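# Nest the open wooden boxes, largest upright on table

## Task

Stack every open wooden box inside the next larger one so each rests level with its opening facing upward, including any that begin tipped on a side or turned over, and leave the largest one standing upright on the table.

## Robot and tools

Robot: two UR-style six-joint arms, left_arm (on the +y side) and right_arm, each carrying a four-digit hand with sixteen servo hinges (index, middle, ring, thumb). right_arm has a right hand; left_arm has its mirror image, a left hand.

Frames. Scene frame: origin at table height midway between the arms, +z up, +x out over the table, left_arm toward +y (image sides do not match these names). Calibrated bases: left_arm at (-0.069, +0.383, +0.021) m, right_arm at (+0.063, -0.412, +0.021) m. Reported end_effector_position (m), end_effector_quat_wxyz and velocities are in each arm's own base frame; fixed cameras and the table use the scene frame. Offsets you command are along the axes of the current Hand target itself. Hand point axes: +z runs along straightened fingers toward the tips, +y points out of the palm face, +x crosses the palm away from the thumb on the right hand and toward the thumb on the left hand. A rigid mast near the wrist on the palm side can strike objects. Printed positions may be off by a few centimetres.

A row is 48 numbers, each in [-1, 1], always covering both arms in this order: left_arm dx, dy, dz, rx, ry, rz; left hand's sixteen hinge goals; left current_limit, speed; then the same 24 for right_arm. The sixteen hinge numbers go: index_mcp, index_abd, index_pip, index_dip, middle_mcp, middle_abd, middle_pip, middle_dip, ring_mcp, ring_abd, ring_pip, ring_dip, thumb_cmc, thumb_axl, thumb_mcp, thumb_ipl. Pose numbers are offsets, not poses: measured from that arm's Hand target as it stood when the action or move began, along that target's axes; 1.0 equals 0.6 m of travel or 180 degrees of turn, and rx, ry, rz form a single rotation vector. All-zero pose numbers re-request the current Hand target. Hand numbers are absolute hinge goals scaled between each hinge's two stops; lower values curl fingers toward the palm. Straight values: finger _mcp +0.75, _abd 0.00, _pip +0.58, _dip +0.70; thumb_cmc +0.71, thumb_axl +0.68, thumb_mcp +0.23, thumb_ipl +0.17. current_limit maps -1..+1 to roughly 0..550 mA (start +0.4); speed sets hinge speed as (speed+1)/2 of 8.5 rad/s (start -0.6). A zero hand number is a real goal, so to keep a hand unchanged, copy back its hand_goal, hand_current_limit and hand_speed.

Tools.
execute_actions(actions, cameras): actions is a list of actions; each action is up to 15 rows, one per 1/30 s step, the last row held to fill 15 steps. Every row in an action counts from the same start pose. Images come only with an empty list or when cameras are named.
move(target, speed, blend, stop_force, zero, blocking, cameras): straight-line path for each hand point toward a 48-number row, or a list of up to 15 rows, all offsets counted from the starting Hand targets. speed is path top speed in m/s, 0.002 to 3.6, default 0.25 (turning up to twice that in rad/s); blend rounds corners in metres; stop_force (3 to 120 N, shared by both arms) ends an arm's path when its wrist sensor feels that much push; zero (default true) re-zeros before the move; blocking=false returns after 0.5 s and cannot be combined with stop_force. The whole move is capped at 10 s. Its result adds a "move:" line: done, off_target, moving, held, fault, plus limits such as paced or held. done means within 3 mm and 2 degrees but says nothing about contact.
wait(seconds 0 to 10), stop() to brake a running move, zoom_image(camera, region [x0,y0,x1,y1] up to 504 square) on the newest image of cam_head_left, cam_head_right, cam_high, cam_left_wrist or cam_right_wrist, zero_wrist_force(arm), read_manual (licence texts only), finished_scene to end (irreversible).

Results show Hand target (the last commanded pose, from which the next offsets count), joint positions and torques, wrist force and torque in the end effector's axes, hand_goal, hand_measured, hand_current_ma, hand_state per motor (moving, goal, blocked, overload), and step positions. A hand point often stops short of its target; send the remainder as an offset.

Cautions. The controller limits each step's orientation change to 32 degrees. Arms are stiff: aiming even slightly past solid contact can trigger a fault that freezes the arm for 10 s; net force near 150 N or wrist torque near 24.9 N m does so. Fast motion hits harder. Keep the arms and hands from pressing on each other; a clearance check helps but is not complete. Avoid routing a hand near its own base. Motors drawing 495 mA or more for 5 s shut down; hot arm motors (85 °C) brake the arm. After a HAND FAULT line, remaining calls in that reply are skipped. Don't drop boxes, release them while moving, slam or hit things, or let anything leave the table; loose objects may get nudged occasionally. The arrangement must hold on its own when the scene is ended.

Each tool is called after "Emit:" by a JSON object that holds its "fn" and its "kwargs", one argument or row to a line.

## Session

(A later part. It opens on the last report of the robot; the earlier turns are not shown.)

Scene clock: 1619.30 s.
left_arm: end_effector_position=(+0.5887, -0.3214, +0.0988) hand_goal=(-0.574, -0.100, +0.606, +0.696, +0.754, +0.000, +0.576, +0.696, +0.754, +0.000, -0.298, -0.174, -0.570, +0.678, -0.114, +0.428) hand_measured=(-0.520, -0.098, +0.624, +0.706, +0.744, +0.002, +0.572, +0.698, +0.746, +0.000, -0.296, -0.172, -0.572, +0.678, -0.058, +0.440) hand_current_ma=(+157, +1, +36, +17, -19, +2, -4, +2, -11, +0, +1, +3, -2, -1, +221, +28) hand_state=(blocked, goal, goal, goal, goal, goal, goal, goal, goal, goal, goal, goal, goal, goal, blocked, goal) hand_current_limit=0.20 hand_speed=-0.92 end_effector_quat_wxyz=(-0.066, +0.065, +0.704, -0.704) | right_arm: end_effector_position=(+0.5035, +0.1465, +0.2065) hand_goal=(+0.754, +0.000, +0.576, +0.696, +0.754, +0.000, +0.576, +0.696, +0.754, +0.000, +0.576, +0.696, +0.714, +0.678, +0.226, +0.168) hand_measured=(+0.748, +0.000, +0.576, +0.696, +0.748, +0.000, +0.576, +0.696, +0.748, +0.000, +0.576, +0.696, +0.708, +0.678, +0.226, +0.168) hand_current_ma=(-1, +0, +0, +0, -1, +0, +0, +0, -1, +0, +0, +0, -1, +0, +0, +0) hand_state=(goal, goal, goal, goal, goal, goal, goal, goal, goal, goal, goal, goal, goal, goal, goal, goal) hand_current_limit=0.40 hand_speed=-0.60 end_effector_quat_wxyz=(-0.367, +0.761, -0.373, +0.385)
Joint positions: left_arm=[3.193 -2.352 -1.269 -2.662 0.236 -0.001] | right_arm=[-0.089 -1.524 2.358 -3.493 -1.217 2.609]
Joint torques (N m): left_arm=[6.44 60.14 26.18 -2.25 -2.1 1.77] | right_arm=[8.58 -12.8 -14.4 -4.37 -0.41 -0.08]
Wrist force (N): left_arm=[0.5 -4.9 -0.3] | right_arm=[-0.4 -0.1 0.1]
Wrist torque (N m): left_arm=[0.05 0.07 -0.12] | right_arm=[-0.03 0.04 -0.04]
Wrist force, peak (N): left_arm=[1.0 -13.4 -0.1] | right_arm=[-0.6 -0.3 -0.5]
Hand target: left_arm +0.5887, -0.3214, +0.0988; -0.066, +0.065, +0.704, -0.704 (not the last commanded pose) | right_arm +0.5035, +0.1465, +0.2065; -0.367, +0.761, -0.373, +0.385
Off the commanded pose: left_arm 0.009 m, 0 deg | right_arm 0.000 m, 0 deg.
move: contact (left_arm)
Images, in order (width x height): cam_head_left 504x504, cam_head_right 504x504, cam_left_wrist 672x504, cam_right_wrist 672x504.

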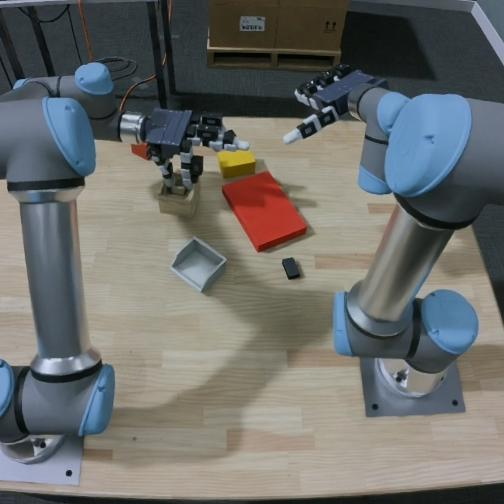

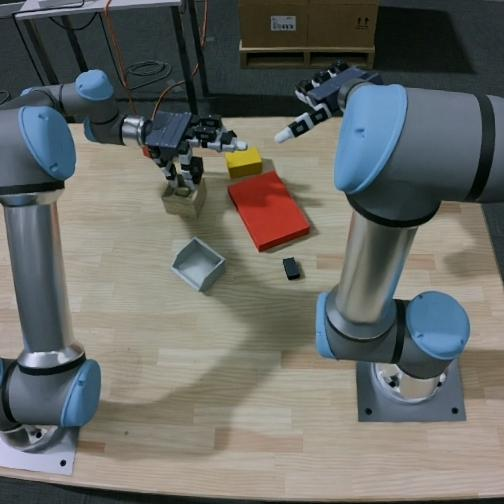

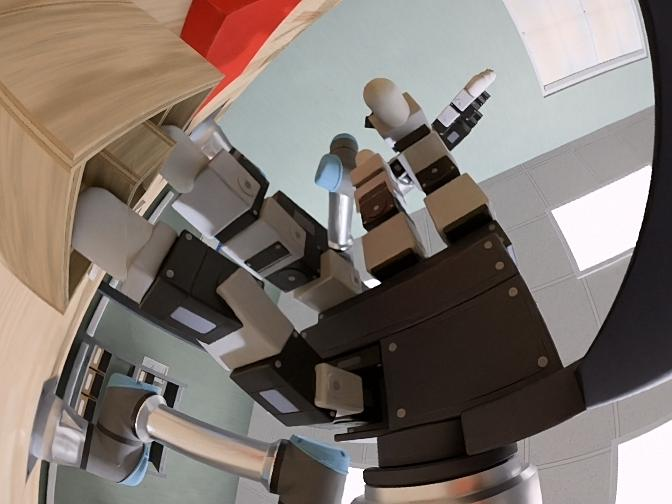

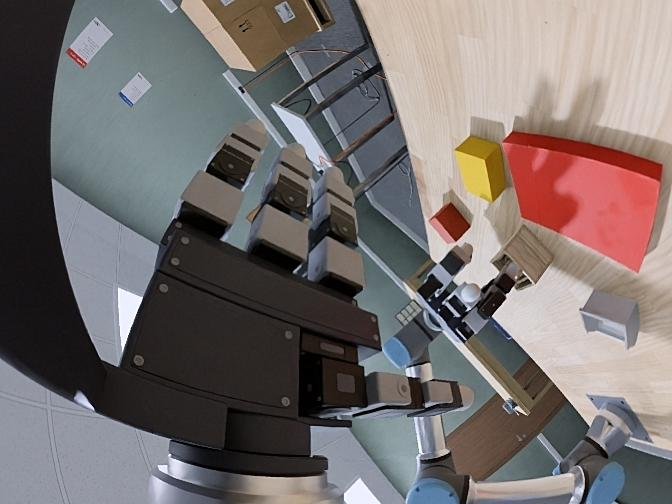

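Emit:
{"fn": "move", "kwargs": {
  "target": [0,-0.003,0,0,0,0,-0.565,-0.1,0.606,0.696,0.754,0,0.576,0.696,0.754,0,-0.299,-0.174,-0.571,0.678,-0.095,0.427,0.2,-0.95,0,0,0,0,0,0,0.754,0,0.576,0.696,0.754,0,0.576,0.696,0.754,0,0.576,0.696,0.714,0.678,0.226,0.168,0.4,-0.6],
  "speed": 0.03
}}

Emit:
{"fn": "move", "kwargs": {
  "target": [0,0,0,0,0,0,-0.46,-0.1,0.606,0.696,0.754,0,0.576,0.696,0.754,0,-0.299,-0.174,-0.571,0.678,0.01,0.427,0.2,-0.995,0,0,0,0,0,0,0.754,0,0.576,0.696,0.754,0,0.576,0.696,0.754,0,0.576,0.696,0.714,0.678,0.226,0.168,0.4,-0.6],
  "cameras": ["cam_head_left","cam_head_right","cam_right_wrist","cam_left_wrist"]
}}

Emit:
{"fn": "zoom_image", "kwargs": {
  "camera": "cam_head_left",
  "region": [155, 170, 205, 220]
}}

Emit:
{"fn": "zoom_image", "kwargs": {
  "camera": "cam_left_wrist",
  "region": [0, 0, 300, 350]
}}

Scene clock: 1632.07 s.
left_arm: end_effector_position=(+0.5887, -0.3214, +0.1006) hand_goal=(-0.564, -0.100, +0.606, +0.696, +0.754, +0.000, +0.576, +0.696, +0.754, +0.000, -0.298, -0.174, -0.570, +0.678, -0.094, +0.428) hand_measured=(-0.520, -0.098, +0.624, +0.706, +0.744, +0.002, +0.572, +0.698, +0.746, +0.000, -0.296, -0.172, -0.572, +0.678, -0.058, +0.440) hand_current_ma=(+120, +1, +36, +17, -19, +2, -4, +2, -11, +0, +1, +3, -2, -1, +124, +28) hand_state=(blocked, goal, goal, goal, goal, goal, goal, goal, goal, goal, goal, goal, goal, goal, blocked, goal) hand_current_limit=0.20 hand_speed=-0.95 end_effector_quat_wxyz=(-0.066, +0.065, +0.704, -0.704) | right_arm: end_effector_position=(+0.5035, +0.1465, +0.2065) hand_goal=(+0.754, +0.000, +0.576, +0.696, +0.754, +0.000, +0.576, +0.696, +0.754, +0.000, +0.576, +0.696, +0.714, +0.678, +0.226, +0.168) hand_measured=(+0.748, +0.000, +0.576, +0.696, +0.748, +0.000, +0.576, +0.696, +0.748, +0.000, +0.576, +0.696, +0.708, +0.678, +0.226, +0.168) hand_current_ma=(-1, +0, +0, +0, -1, +0, +0, +0, -1, +0, +0, +0, -1, +0, +0, +0) hand_state=(goal, goal, goal, goal, goal, goal, goal, goal, goal, goal, goal, goal, goal, goal, goal, goal) hand_current_limit=0.40 hand_speed=-0.60 end_effector_quat_wxyz=(-0.367, +0.761, -0.373, +0.385)
Joint positions: left_arm=[3.193 -2.35 -1.267 -2.665 0.236 -0.001] | right_arm=[-0.089 -1.524 2.358 -3.493 -1.217 2.609]
Joint torques (N m): left_arm=[4.8 60.15 25.93 -2.43 -2.28 0.53] | right_arm=[8.18 -12.42 -13.86 -4.45 -0.45 -0.2]
Wrist force (N): left_arm=[0.1 -0.7 0.2] | right_arm=[-0.2 0.2 -0.2]
Wrist torque (N m): left_arm=[0.15 0.06 -0.03] | right_arm=[0.04 0.03 -0.02]
Wrist force, peak (N): left_arm=[0.8 -5.3 -0.1] | right_arm=[-0.6 0.3 -0.3]
Hand target: left_arm +0.5887, -0.3214, +0.1006; -0.066, +0.065, +0.704, -0.704 | right_arm +0.5035, +0.1465, +0.2065; -0.367, +0.761, -0.373, +0.385
Off the commanded pose: left_arm 0.000 m, 0 deg | right_arm 0.000 m, 0 deg.
move: done

Scene clock: 1632.57 s.
left_arm: end_effector_position=(+0.5887, -0.3214, +0.1006) hand_goal=(-0.460, -0.100, +0.606, +0.696, +0.754, +0.000, +0.576, +0.696, +0.754, +0.000, -0.298, -0.174, -0.570, +0.678, +0.010, +0.428) hand_measured=(-0.520, -0.098, +0.624, +0.706, +0.744, +0.002, +0.572, +0.698, +0.746, +0.000, -0.296, -0.172, -0.572, +0.678, -0.058, +0.440) hand_current_ma=(+87, +1, +36, +17, -19, +2, -4, +2, -11, +0, +1, +3, -2, -1, +91, +28) hand_state=(moving, goal, goal, goal, goal, goal, goal, goal, goal, goal, goal, goal, goal, goal, moving, goal) hand_current_limit=0.20 hand_speed=-0.99 end_effector_quat_wxyz=(-0.066, +0.065, +0.704, -0.704) | right_arm: end_effector_position=(+0.5035, +0.1465, +0.2065) hand_goal=(+0.754, +0.000, +0.576, +0.696, +0.754, +0.000, +0.576, +0.696, +0.754, +0.000, +0.576, +0.696, +0.714, +0.678, +0.226, +0.168) hand_measured=(+0.748, +0.000, +0.576, +0.696, +0.748, +0.000, +0.576, +0.696, +0.748, +0.000, +0.576, +0.696, +0.708, +0.678, +0.226, +0.168) hand_current_ma=(-1, +0, +0, +0, -1, +0, +0, +0, -1, +0, +0, +0, -1, +0, +0, +0) hand_state=(goal, goal, goal, goal, goal, goal, goal, goal, goal, goal, goal, goal, goal, goal, goal, goal) hand_current_limit=0.40 hand_speed=-0.60 end_effector_quat_wxyz=(-0.367, +0.761, -0.373, +0.385)
Joint positions: left_arm=[3.193 -2.35 -1.267 -2.665 0.236 -0.001] | right_arm=[-0.089 -1.524 2.358 -3.493 -1.217 2.609]
Joint torques (N m): left_arm=[5.32 52.53 23.48 -0.05 -2.01 0.56] | right_arm=[8.58 -12.68 -14.71 -4.36 -0.47 -0.26]
Wrist force (N): left_arm=[0.2 -0.5 0.6] | right_arm=[-0.2 0.3 -0.3]
Wrist torque (N m): left_arm=[0.13 0.07 -0.03] | right_arm=[0.06 0.04 -0.02]
Wrist force, peak (N): left_arm=[0.3 -0.9 0.4] | right_arm=[-0.6 0.0 -0.2]
Hand target: left_arm +0.5887, -0.3214, +0.1006; -0.066, +0.065, +0.704, -0.704 | right_arm +0.5035, +0.1465, +0.2065; -0.367, +0.761, -0.373, +0.385
Off the commanded pose: left_arm 0.000 m, 0 deg | right_arm 0.000 m, 0 deg.
move: done
Images, in order (width x height): cam_head_left 504x504, cam_head_right 504x504, cam_left_wrist 672x504, cam_right_wrist 672x504.

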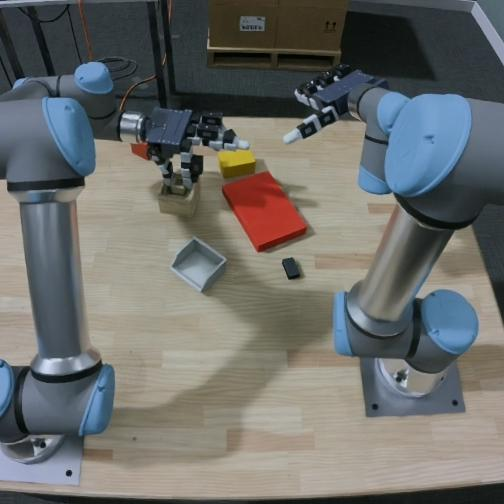

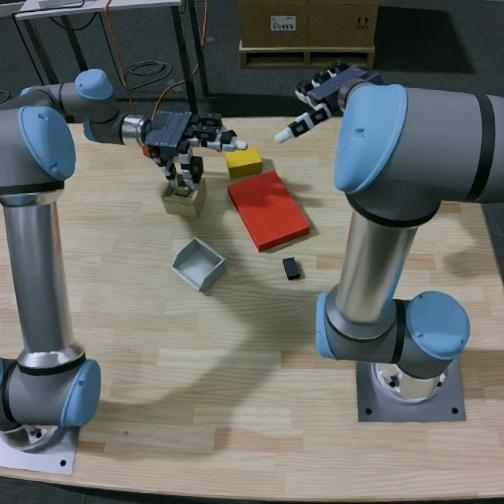

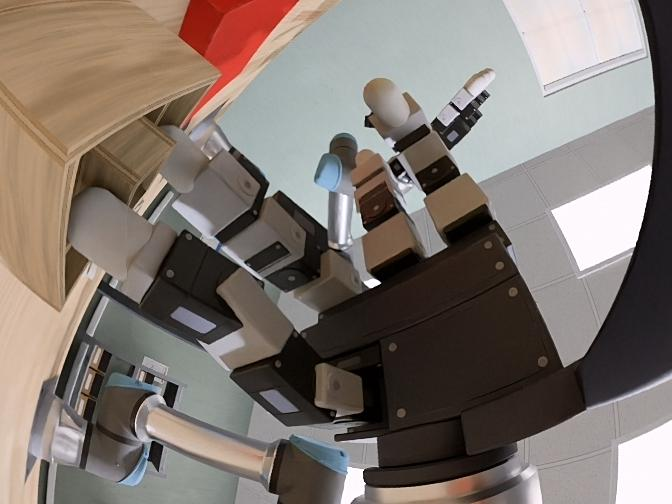

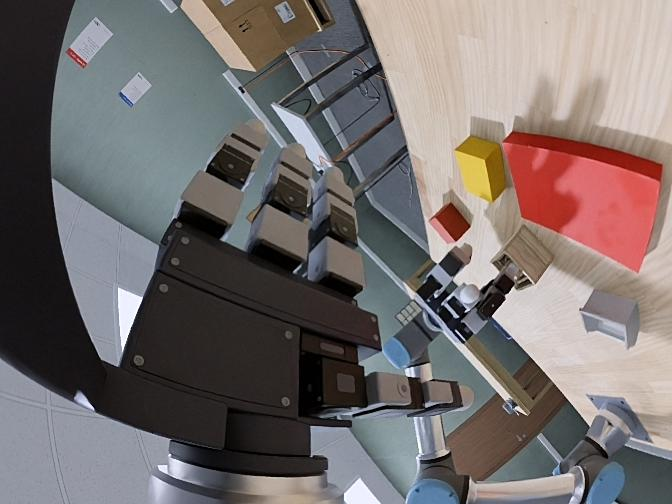

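Scaled by 10.080 from the camera's 504x504 image, which has a finer 720x720 frame.

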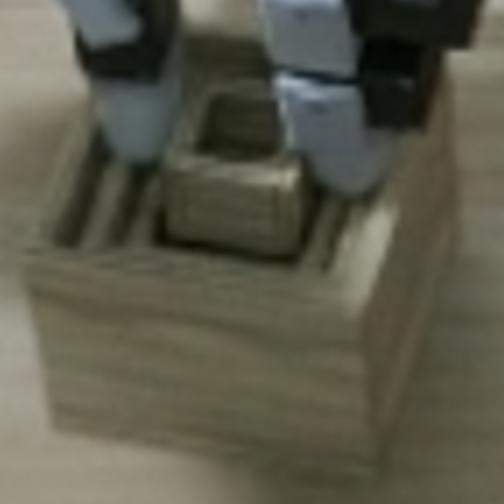

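Scaled by 1.440 from the camera's 672x504 image, which has a finer 960x720 frame.

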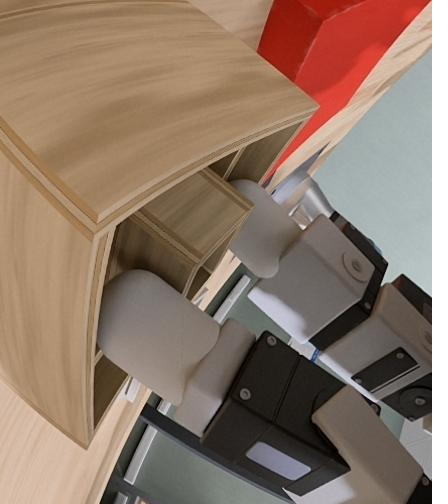

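Emit:
{"fn": "wait", "kwargs": {
  "seconds": 4,
  "cameras": ["cam_head_left","cam_head_right","cam_right_wrist","cam_left_wrist"]
}}

Emit:
{"fn": "zoom_image", "kwargs": {
  "camera": "cam_head_left",
  "region": [155, 170, 205, 220]
}}

Emit:
{"fn": "zoom_image", "kwargs": {
  "camera": "cam_head_right",
  "region": [160, 170, 210, 220]
}}

Scene clock: 1639.23 s.
left_arm: end_effector_position=(+0.5887, -0.3214, +0.1006) hand_goal=(-0.460, -0.100, +0.606, +0.696, +0.754, +0.000, +0.576, +0.696, +0.754, +0.000, -0.298, -0.174, -0.570, +0.678, +0.010, +0.428) hand_measured=(-0.494, -0.098, +0.600, +0.694, +0.744, +0.002, +0.572, +0.698, +0.746, +0.000, -0.296, -0.172, -0.572, +0.678, -0.024, +0.424) hand_current_ma=(-89, +1, -10, -2, -19, +2, -4, +2, -11, +0, +1, +3, -2, -1, -113, -8) hand_state=(blocked, goal, goal, goal, goal, goal, goal, goal, goal, goal, goal, goal, goal, goal, blocked, goal) hand_current_limit=0.20 hand_speed=-0.99 end_effector_quat_wxyz=(-0.066, +0.065, +0.704, -0.704) | right_arm: end_effector_position=(+0.5035, +0.1465, +0.2065) hand_goal=(+0.754, +0.000, +0.576, +0.696, +0.754, +0.000, +0.576, +0.696, +0.754, +0.000, +0.576, +0.696, +0.714, +0.678, +0.226, +0.168) hand_measured=(+0.748, +0.000, +0.576, +0.696, +0.748, +0.000, +0.576, +0.696, +0.748, +0.000, +0.576, +0.696, +0.708, +0.678, +0.226, +0.168) hand_current_ma=(-1, +0, +0, +0, -1, +0, +0, +0, -1, +0, +0, +0, -1, +0, +0, +0) hand_state=(goal, goal, goal, goal, goal, goal, goal, goal, goal, goal, goal, goal, goal, goal, goal, goal) hand_current_limit=0.40 hand_speed=-0.60 end_effector_quat_wxyz=(-0.367, +0.761, -0.373, +0.385)
Joint positions: left_arm=[3.193 -2.35 -1.267 -2.665 0.236 -0.001] | right_arm=[-0.089 -1.524 2.358 -3.493 -1.217 2.609]
Joint torques (N m): left_arm=[2.86 38.46 14.98 1.45 -2.47 1.69] | right_arm=[8.42 -12.84 -14.33 -4.32 -0.43 -0.27]
Wrist force (N): left_arm=[0.3 -2.2 0.9] | right_arm=[-0.5 0.0 -0.1]
Wrist torque (N m): left_arm=[0.05 0.06 -0.06] | right_arm=[0.01 0.06 -0.05]
Wrist force, peak (N): left_arm=[0.3 -2.6 0.8] | right_arm=[-0.7 0.0 -0.4]
Hand target: left_arm +0.5887, -0.3214, +0.1006; -0.066, +0.065, +0.704, -0.704 | right_arm +0.5035, +0.1465, +0.2065; -0.367, +0.761, -0.373, +0.385
Off the commanded pose: left_arm 0.000 m, 0 deg | right_arm 0.000 m, 0 deg.
wait: 4.00 s; at rest from the start
Images, in order (width x height): cam_head_left 504x504, cam_head_right 504x504, cam_left_wrist 672x504, cam_right_wrist 672x504.

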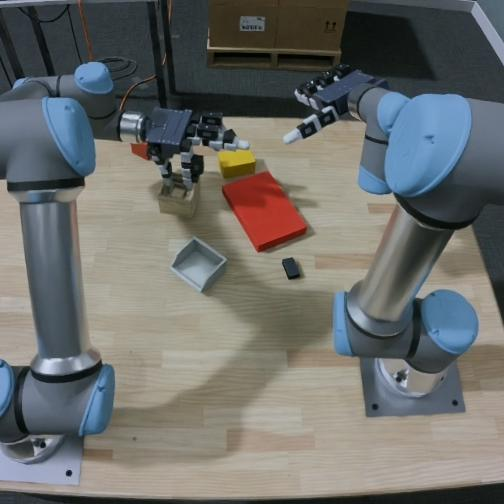

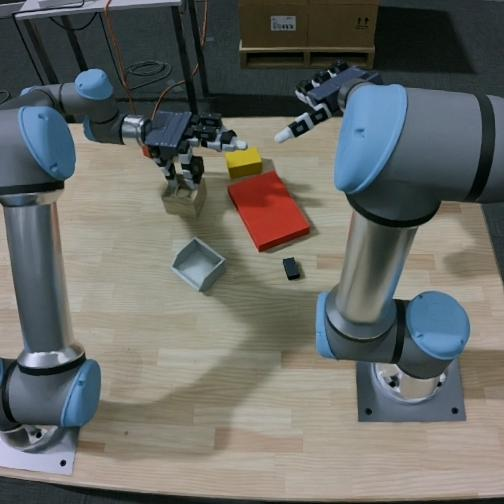

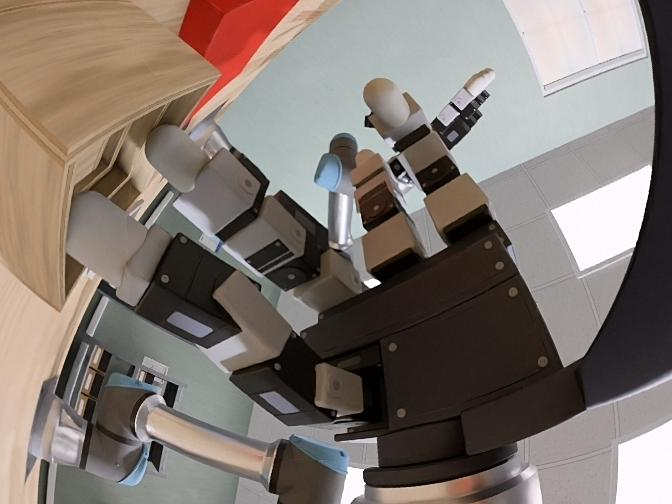

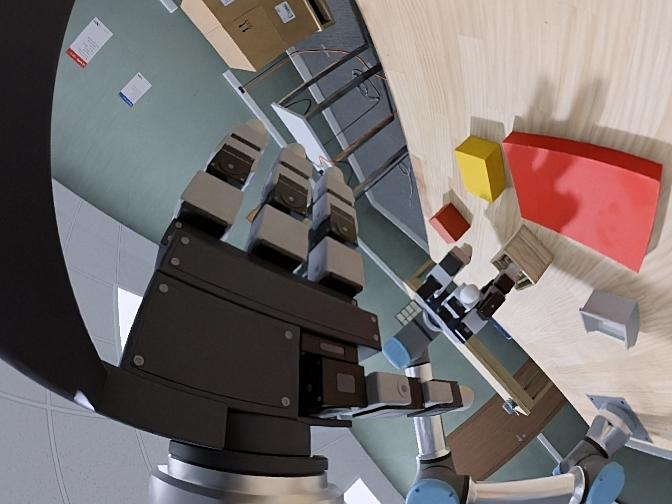

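Scaled by 10.080 from the camera's 504x504 image, which has a finer 720x720 frame.

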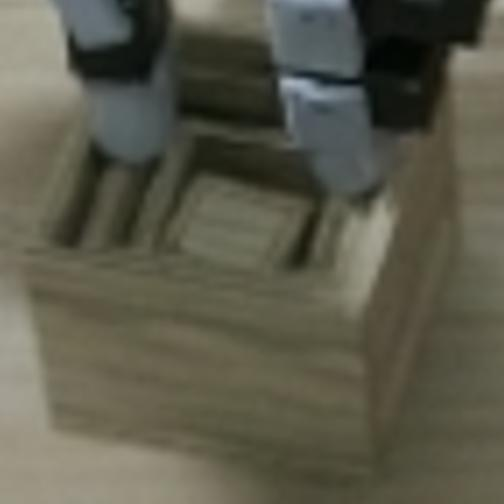

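Scaled by 10.080 from the camera's 504x504 image, which has a finer 720x720 frame.

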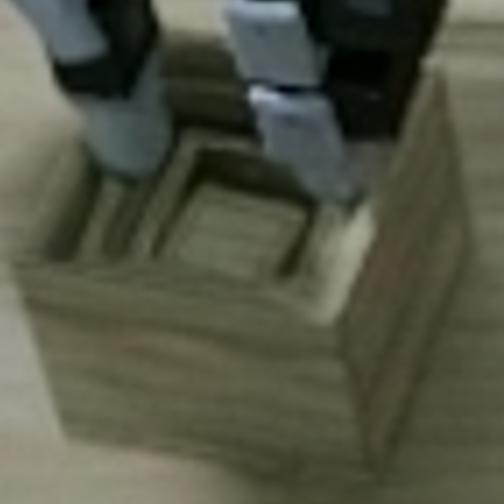

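Emit:
{"fn": "move", "kwargs": {
  "target": [0,-0.2,0,0,0,0,-0.46,-0.1,0.606,0.696,0.754,0,0.576,0.696,0.754,0,-0.299,-0.174,-0.571,0.678,0.01,0.427,0.2,-0.8,0,0,0,0,0,0,0.754,0,0.576,0.696,0.754,0,0.576,0.696,0.754,0,0.576,0.696,0.714,0.678,0.226,0.168,0.4,-0.6],
  "speed": 0.08,
  "cameras": ["all"]
}}

Emit:
{"fn": "zoom_image", "kwargs": {
  "camera": "cam_head_left",
  "region": [155, 170, 205, 220]
}}

Emit:
{"fn": "zoom_image", "kwargs": {
  "camera": "cam_head_right",
  "region": [160, 170, 210, 220]
}}

Emit:
{"fn": "zoom_image", "kwargs": {
  "camera": "cam_right_wrist",
  "region": [485, 240, 535, 295]
}}

Emit:
{"fn": "zoom_image", "kwargs": {
  "camera": "cam_high",
  "region": [272, 192, 322, 242]
}}

Scene clock: 1649.60 s.
left_arm: end_effector_position=(+0.5888, -0.3215, +0.2207) hand_goal=(-0.460, -0.100, +0.606, +0.696, +0.754, +0.000, +0.576, +0.696, +0.754, +0.000, -0.298, -0.174, -0.570, +0.678, +0.010, +0.428) hand_measured=(-0.466, -0.098, +0.602, +0.694, +0.744, +0.002, +0.572, +0.698, +0.746, +0.000, -0.296, -0.172, -0.572, +0.678, +0.008, +0.426) hand_current_ma=(-7, +1, -4, -2, -19, +2, -4, +2, -11, +0, +1, +3, -2, -1, -1, -3) hand_state=(goal, goal, goal, goal, goal, goal, goal, goal, goal, goal, goal, goal, goal, goal, goal, goal) hand_current_limit=0.20 hand_speed=-0.80 end_effector_quat_wxyz=(-0.066, +0.065, +0.704, -0.704) | right_arm: end_effector_position=(+0.5035, +0.1465, +0.2065) hand_goal=(+0.754, +0.000, +0.576, +0.696, +0.754, +0.000, +0.576, +0.696, +0.754, +0.000, +0.576, +0.696, +0.714, +0.678, +0.226, +0.168) hand_measured=(+0.748, +0.000, +0.576, +0.696, +0.748, +0.000, +0.576, +0.696, +0.748, +0.000, +0.576, +0.696, +0.708, +0.678, +0.226, +0.168) hand_current_ma=(-1, +0, +0, +0, -1, +0, +0, +0, -1, +0, +0, +0, -1, +0, +0, +0) hand_state=(goal, goal, goal, goal, goal, goal, goal, goal, goal, goal, goal, goal, goal, goal, goal, goal) hand_current_limit=0.40 hand_speed=-0.60 end_effector_quat_wxyz=(-0.367, +0.761, -0.373, +0.385)
Joint positions: left_arm=[3.193 -2.245 -1.125 -2.912 0.236 -0.001] | right_arm=[-0.089 -1.524 2.358 -3.493 -1.217 2.609]
Joint torques (N m): left_arm=[-0.93 35 12.65 1.61 1.5 2.28] | right_arm=[8.37 -12.64 -14.08 -4.32 -0.4 -0.21]
Wrist force (N): left_arm=[-0.2 -0.7 0.7] | right_arm=[-0.4 0.4 0.0]
Wrist torque (N m): left_arm=[0.08 0.11 -0.10] | right_arm=[0.06 0.05 -0.03]
Wrist force, peak (N): left_arm=[0.2 -2.5 1.1] | right_arm=[-0.6 0.1 -0.4]
Hand target: left_arm +0.5888, -0.3215, +0.2206; -0.066, +0.065, +0.704, -0.704 | right_arm +0.5035, +0.1465, +0.2065; -0.367, +0.761, -0.373, +0.385
Off the commanded pose: left_arm 0.000 m, 0 deg | right_arm 0.000 m, 0 deg.
move: done

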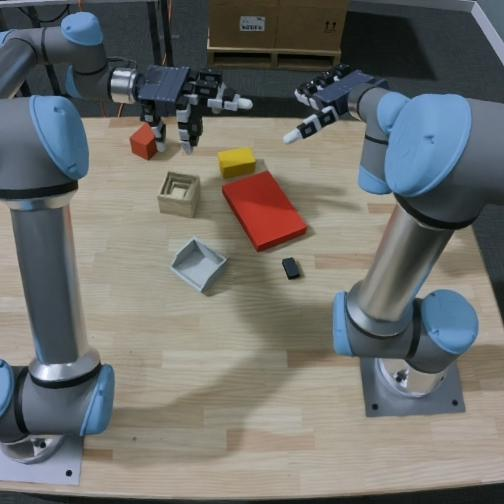

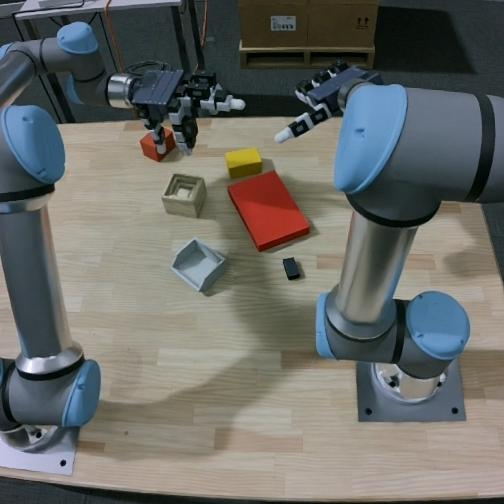

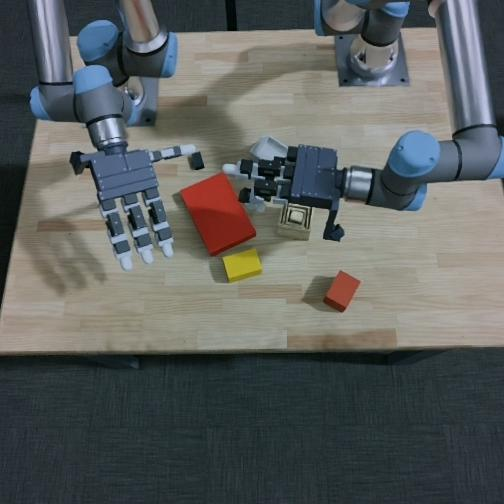

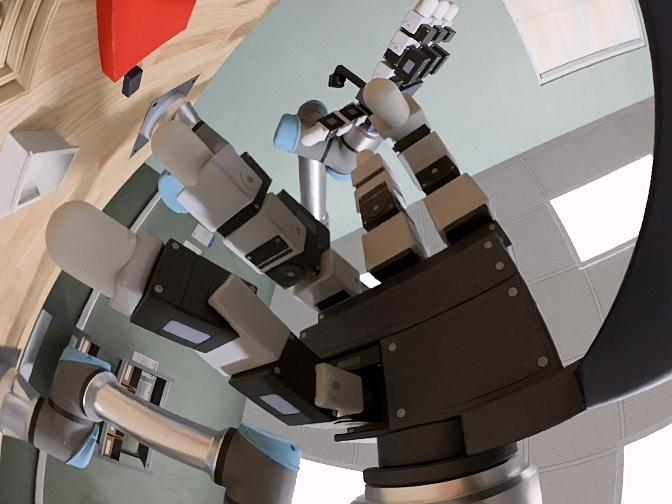

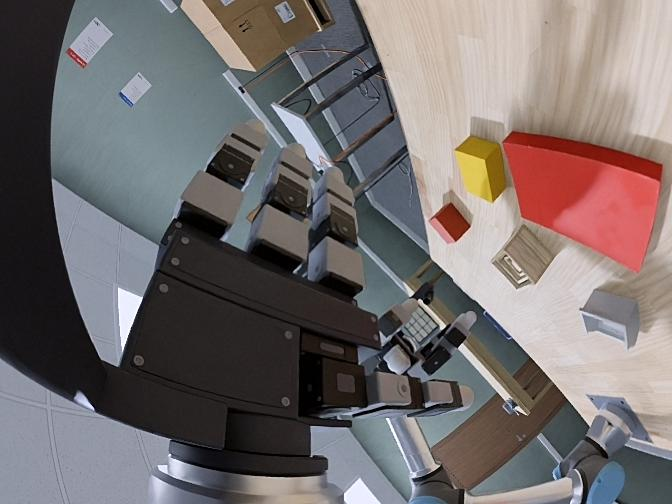

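Scaled by 10.080 from the camera's 504x504 image, which has a finer 720x720 frame.

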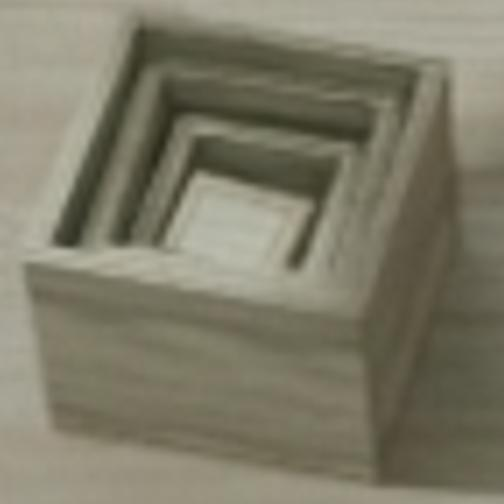

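Scaled by 10.080 from the camera's 504x504 image, which has a finer 720x720 frame.

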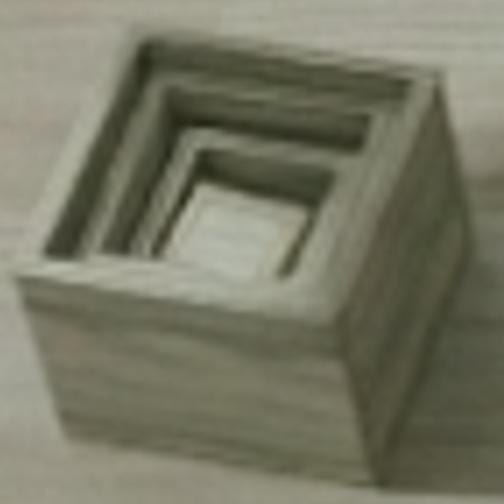

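Scaled by 9.164 from the camera's 672x504 image, which has a finer 960x720 frame.

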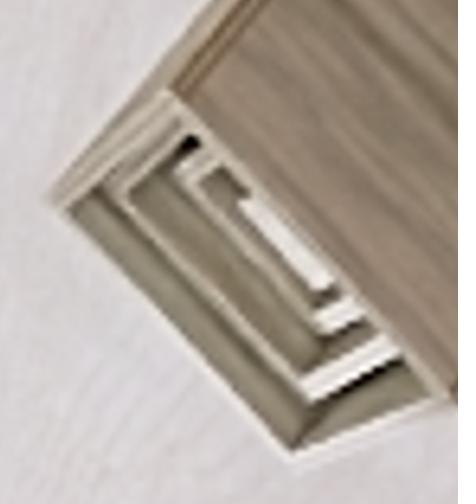

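Scaled by 10.080 from the camera's 504x504 image, which has a finer 720x720 frame.

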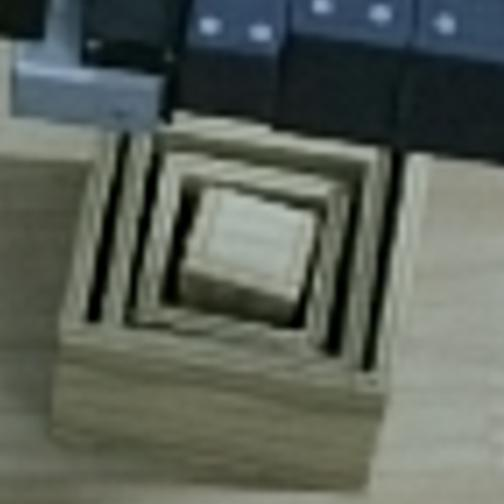

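Emit:
{"fn": "move", "kwargs": {
  "target": [
    [0.0613,0.03,-0.1201,0,-0.5,0,0.137,0,-0.08,0.696,0.754,0,0.576,0.696,0.754,0,-0.299,-0.174,0.714,0.678,0.226,0.168,0.0,-0.7,0,0,0,0,0,0,0.754,0,0.576,0.696,0.754,0,0.576,0.696,0.754,0,0.576,0.696,0.714,0.678,0.226,0.168,0.4,-0.6],
    [0.0613,0.2,-0.1201,0,-0.5,0,0.137,0,-0.08,0.696,0.754,0,0.576,0.696,0.754,0,-0.299,-0.174,0.714,0.678,0.226,0.168,0.0,-0.7,0,0,0,0,0,0,0.754,0,0.576,0.696,0.754,0,0.576,0.696,0.754,0,0.576,0.696,0.714,0.678,0.226,0.168,0.4,-0.6]
  ],
  "speed": [0.3,0.1],
  "cameras": ["all"]
}}

Emit:
{"fn": "zoom_image", "kwargs": {
  "camera": "cam_head_left",
  "region": [155, 160, 215, 220]
}}

Emit:
{"fn": "zoom_image", "kwargs": {
  "camera": "cam_head_right",
  "region": [155, 160, 215, 220]
}}

Emit:
{"fn": "zoom_image", "kwargs": {
  "camera": "cam_right_wrist",
  "region": [470, 210, 550, 290]
}}

Emit:
{"fn": "zoom_image", "kwargs": {
  "camera": "cam_high",
  "region": [265, 175, 335, 245]
}}

Scene clock: 1744.10 s.
left_arm: end_effector_position=(+0.5658, -0.2438, +0.1005) hand_goal=(+0.138, +0.000, -0.080, +0.696, +0.754, +0.000, +0.576, +0.696, +0.754, +0.000, -0.298, -0.174, +0.714, +0.678, +0.226, +0.168) hand_measured=(+0.126, -0.002, -0.078, +0.694, +0.744, +0.002, +0.572, +0.698, +0.746, +0.000, -0.296, -0.172, +0.696, +0.678, +0.224, +0.170) hand_current_ma=(-23, -3, +2, -2, -19, +2, -4, +2, -11, +0, +1, +3, -37, -1, -3, +3) hand_state=(goal, goal, goal, goal, goal, goal, goal, goal, goal, goal, goal, goal, goal, goal, goal, goal) hand_current_limit=0.00 hand_speed=-0.70 end_effector_quat_wxyz=(+0.451, -0.452, +0.544, -0.544) | right_arm: end_effector_position=(+0.5035, +0.1465, +0.2065) hand_goal=(+0.754, +0.000, +0.576, +0.696, +0.754, +0.000, +0.576, +0.696, +0.754, +0.000, +0.576, +0.696, +0.714, +0.678, +0.226, +0.168) hand_measured=(+0.748, +0.000, +0.576, +0.696, +0.748, +0.000, +0.576, +0.696, +0.748, +0.000, +0.576, +0.696, +0.708, +0.678, +0.226, +0.168) hand_current_ma=(-1, +0, +0, +0, -1, +0, +0, +0, -1, +0, +0, +0, -1, +0, +0, +0) hand_state=(goal, goal, goal, goal, goal, goal, goal, goal, goal, goal, goal, goal, goal, goal, goal, goal) hand_current_limit=0.40 hand_speed=-0.60 end_effector_quat_wxyz=(-0.367, +0.761, -0.373, +0.385)
Joint positions: left_arm=[3.012 -1.81 -2.164 -2.311 -1.515 0] | right_arm=[-0.089 -1.524 2.358 -3.493 -1.217 2.609]
Joint torques (N m): left_arm=[-0.35 34.48 25.91 1.66 -1.64 0.44] | right_arm=[8.15 -12.76 -13.98 -4.32 -0.56 -0.12]
Wrist force (N): left_arm=[0.2 -0.7 0.4] | right_arm=[-0.5 0.4 -0.1]
Wrist torque (N m): left_arm=[0.10 0.07 0.09] | right_arm=[0.05 0.06 -0.04]
Wrist force, peak (N): left_arm=[0.4 -2.3 0.6] | right_arm=[-0.7 -0.2 -0.4]
Hand target: left_arm +0.5658, -0.2438, +0.1006; +0.452, -0.452, +0.544, -0.544 | right_arm +0.5035, +0.1465, +0.2065; -0.367, +0.761, -0.373, +0.385
Off the commanded pose: left_arm 0.000 m, 0 deg | right_arm 0.000 m, 0 deg.
move: done

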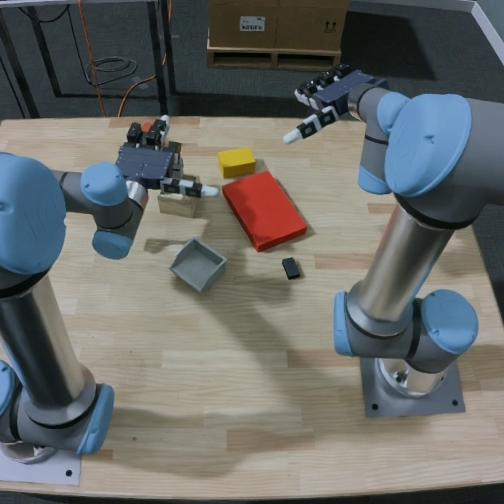

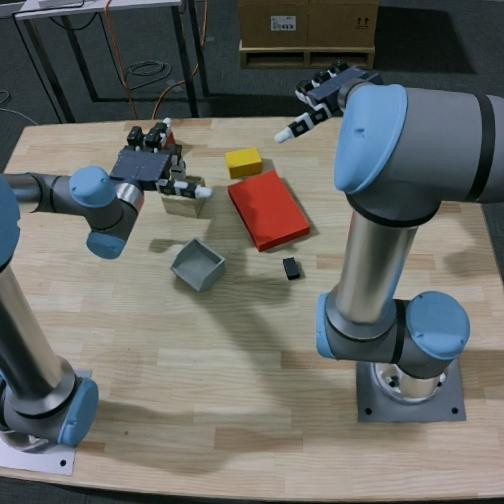

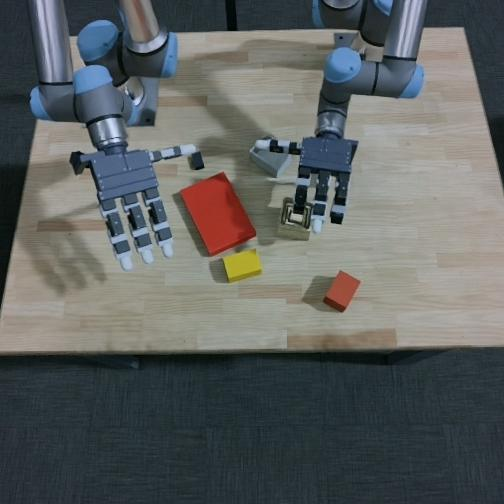

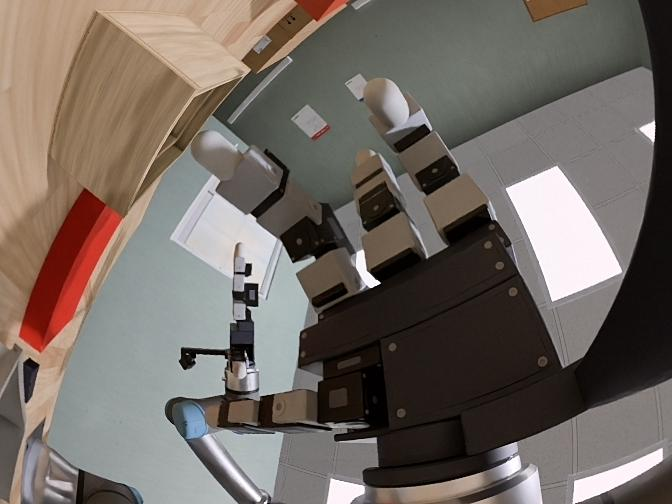

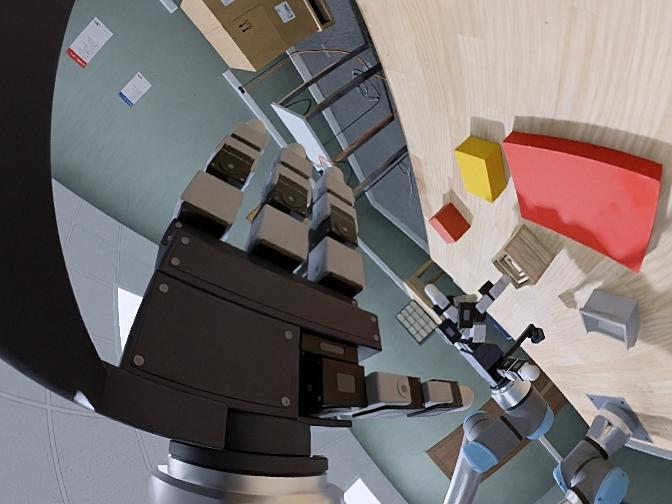

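Scaled by 8.400 from the camera's 504x504 image, which has a finer 720x720 frame.

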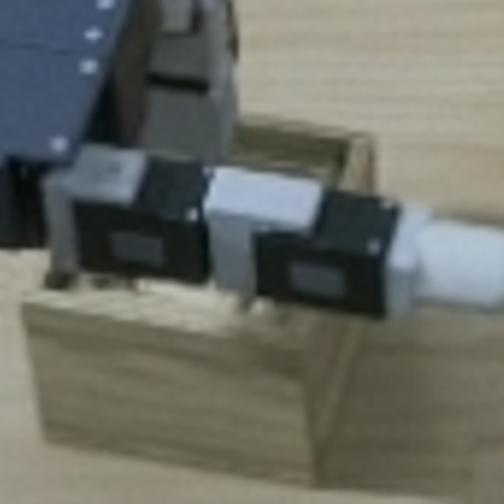

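Scaled by 8.400 from the camera's 504x504 image, which has a finer 720x720 frame.

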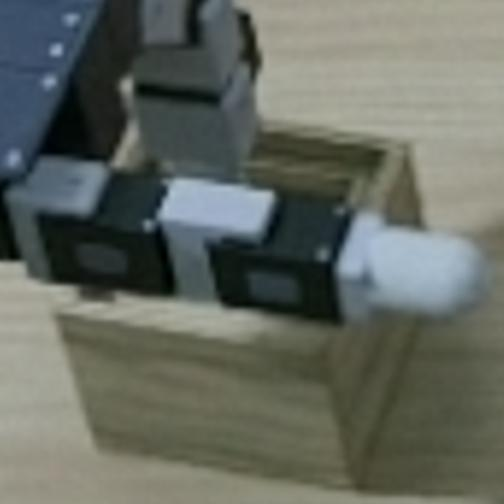

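Scaled by 6.300 from the camera's 672x504 image, which has a finer 960x720 frame.

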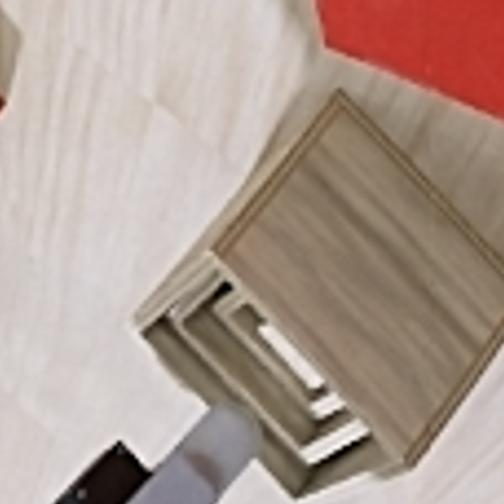

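Scaled by 7.200 from the camera's 504x504 image, which has a finer 720x720 frame.

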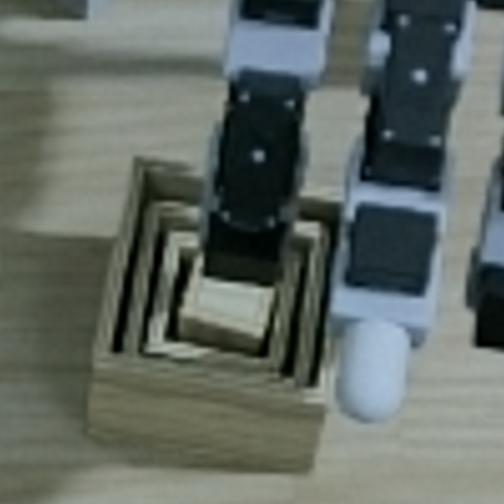

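Emit:
{"fn": "execute_actions", "kwargs": {
  "actions": []
}}

Emit:
{"fn": "zoom_image", "kwargs": {
  "camera": "cam_right_wrist",
  "region": [460, 195, 580, 315]
}}

Emit:
{"fn": "zoom_image", "kwargs": {
  "camera": "cam_high",
  "region": [255, 395, 355, 495]
}}

Emit:
{"fn": "zoom_image", "kwargs": {
  "camera": "cam_head_right",
  "region": [160, 190, 260, 290]
}}

Emit:
{"fn": "zoom_image", "kwargs": {
  "camera": "cam_head_left",
  "region": [160, 190, 260, 290]
}}

Scene clock: 1776.57 s.
left_arm: end_effector_position=(+0.5658, -0.2438, +0.1006) hand_goal=(+0.138, +0.000, -0.080, +0.696, +0.754, +0.000, +0.576, +0.696, +0.754, +0.000, -0.298, -0.174, +0.714, +0.678, +0.226, +0.168) hand_measured=(+0.126, -0.002, -0.078, +0.694, +0.744, +0.002, +0.572, +0.698, +0.746, +0.000, -0.296, -0.172, +0.696, +0.678, +0.224, +0.170) hand_current_ma=(-23, -3, +2, -2, -19, +2, -4, +2, -11, +0, +1, +3, -37, -1, -3, +3) hand_state=(goal, goal, goal, goal, goal, goal, goal, goal, goal, goal, goal, goal, goal, goal, goal, goal) hand_current_limit=0.00 hand_speed=-0.70 end_effector_quat_wxyz=(+0.452, -0.452, +0.544, -0.544) | right_arm: end_effector_position=(+0.5035, +0.1465, +0.2065) hand_goal=(+0.754, +0.000, +0.576, +0.696, +0.754, +0.000, +0.576, +0.696, +0.754, +0.000, +0.576, +0.696, +0.714, +0.678, +0.226, +0.168) hand_measured=(+0.748, +0.000, +0.576, +0.696, +0.748, +0.000, +0.576, +0.696, +0.748, +0.000, +0.576, +0.696, +0.708, +0.678, +0.226, +0.168) hand_current_ma=(-1, +0, +0, +0, -1, +0, +0, +0, -1, +0, +0, +0, -1, +0, +0, +0) hand_state=(goal, goal, goal, goal, goal, goal, goal, goal, goal, goal, goal, goal, goal, goal, goal, goal) hand_current_limit=0.40 hand_speed=-0.60 end_effector_quat_wxyz=(-0.367, +0.761, -0.373, +0.385)
Joint positions: left_arm=[3.012 -1.81 -2.164 -2.31 -1.515 0] | right_arm=[-0.089 -1.524 2.358 -3.493 -1.217 2.609]
Joint velocities: within noise
Joint torques (N m): left_arm=[-6.73 40.41 24.82 4.41 -2.42 -2.2] | right_arm=[8.5 -12.56 -13.78 -4.31 -0.5 -0.23]
Motor temperatures (°C): left_arm=[26 29 27 33 28 26] | right_arm=[23 23 24 41 35 31]
Wrist force (N): left_arm=[0.4 -1.1 0.7] | right_arm=[-0.4 0.1 0.1]
Wrist torque (N m): left_arm=[0.03 0.05 0.11] | right_arm=[0.00 0.04 -0.03]
Wrist force, peak (N): left_arm=[0.4 -1.1 0.7] | right_arm=[-0.7 0.0 0.0]
Hand target: left_arm +0.5658, -0.2438, +0.1006; +0.452, -0.452, +0.544, -0.544 | right_arm +0.5035, +0.1465, +0.2065; -0.367, +0.761, -0.373, +0.385
Off the commanded pose: left_arm 0.000 m, 0 deg | right_arm 0.000 m, 0 deg.

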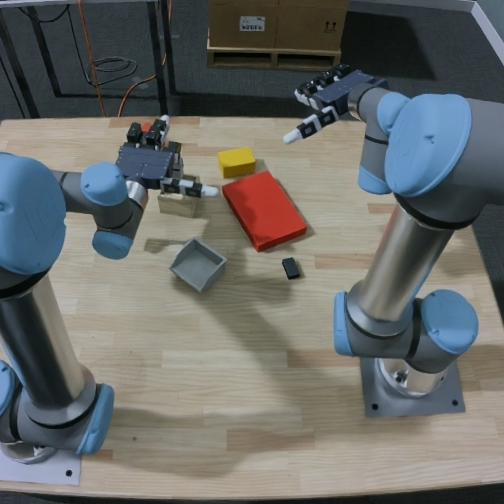

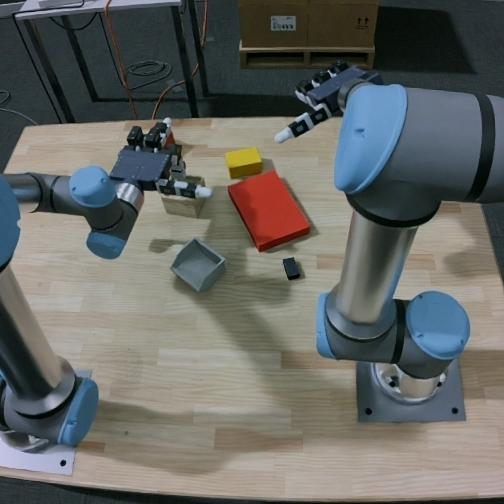

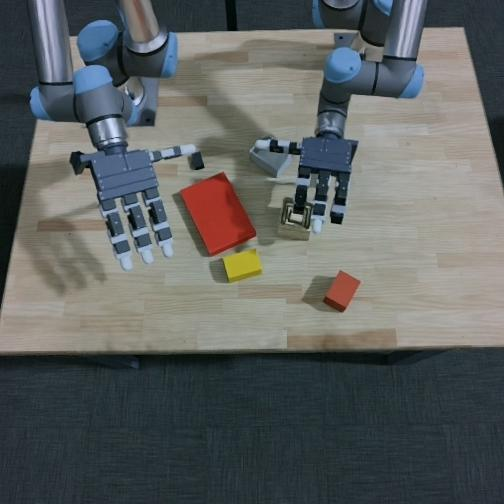

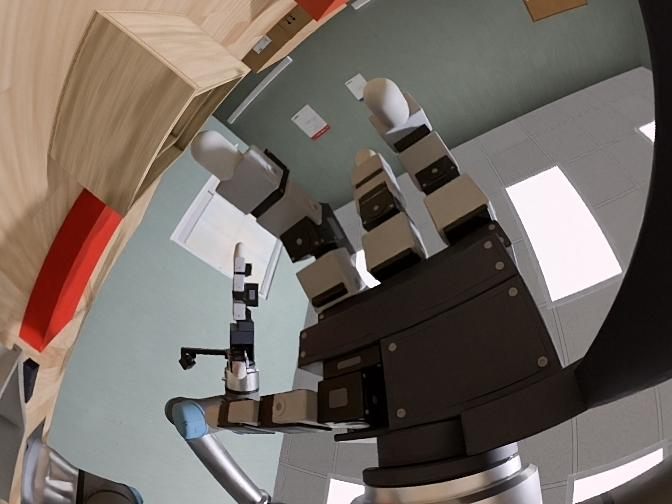

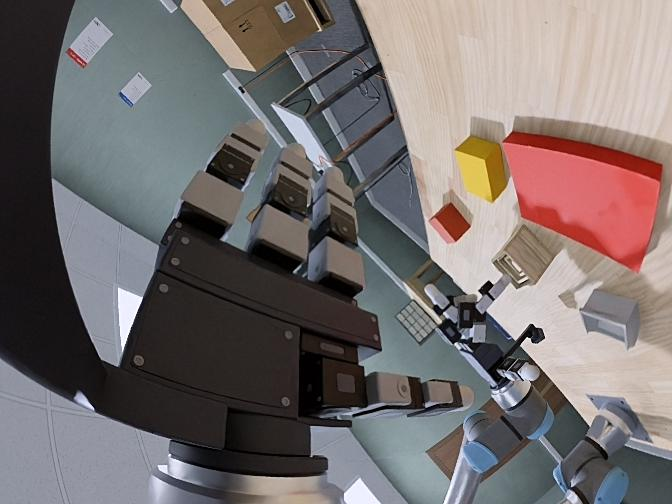

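Scaled by 4.200 from the camera's 672x504 image, which has a finer 960x720 frame.

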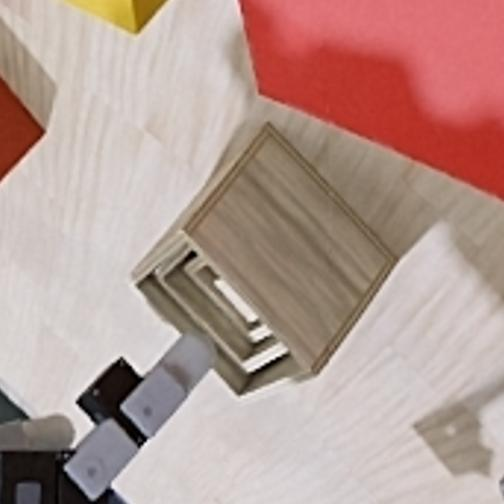

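Scaled by 5.040 from the camera's 504x504 image, which has a finer 720x720 frame.

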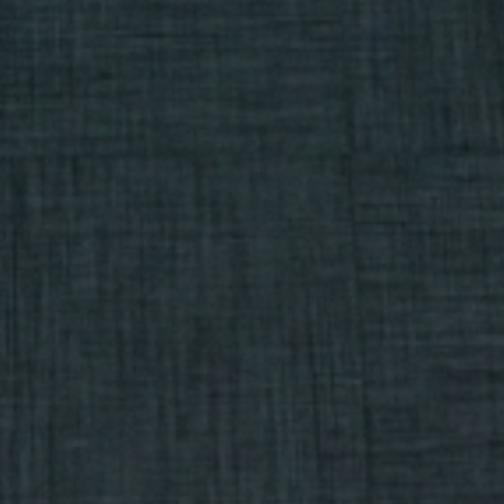

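Scaled by 5.040 from the camera's 504x504 image, which has a finer 720x720 frame.

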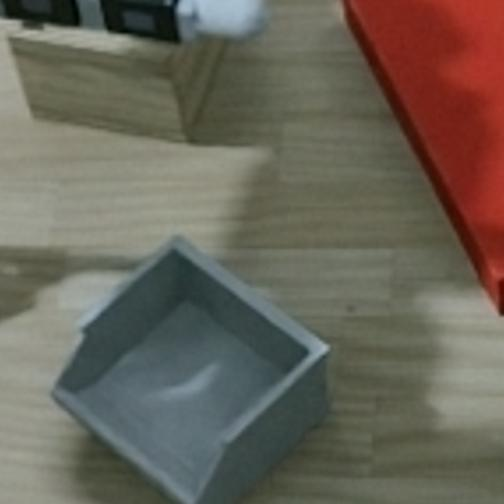

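Scaled by 5.040 from the camera's 504x504 image, which has a finer 720x720 frame.

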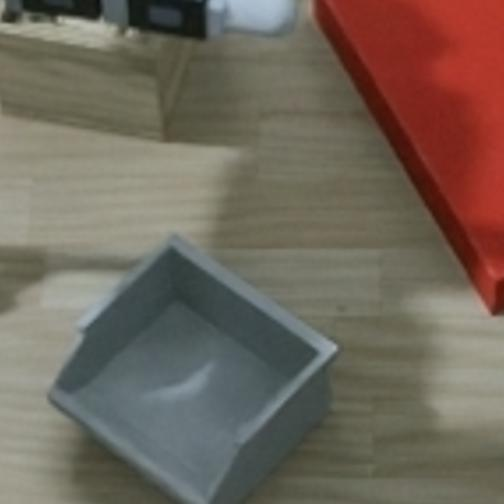

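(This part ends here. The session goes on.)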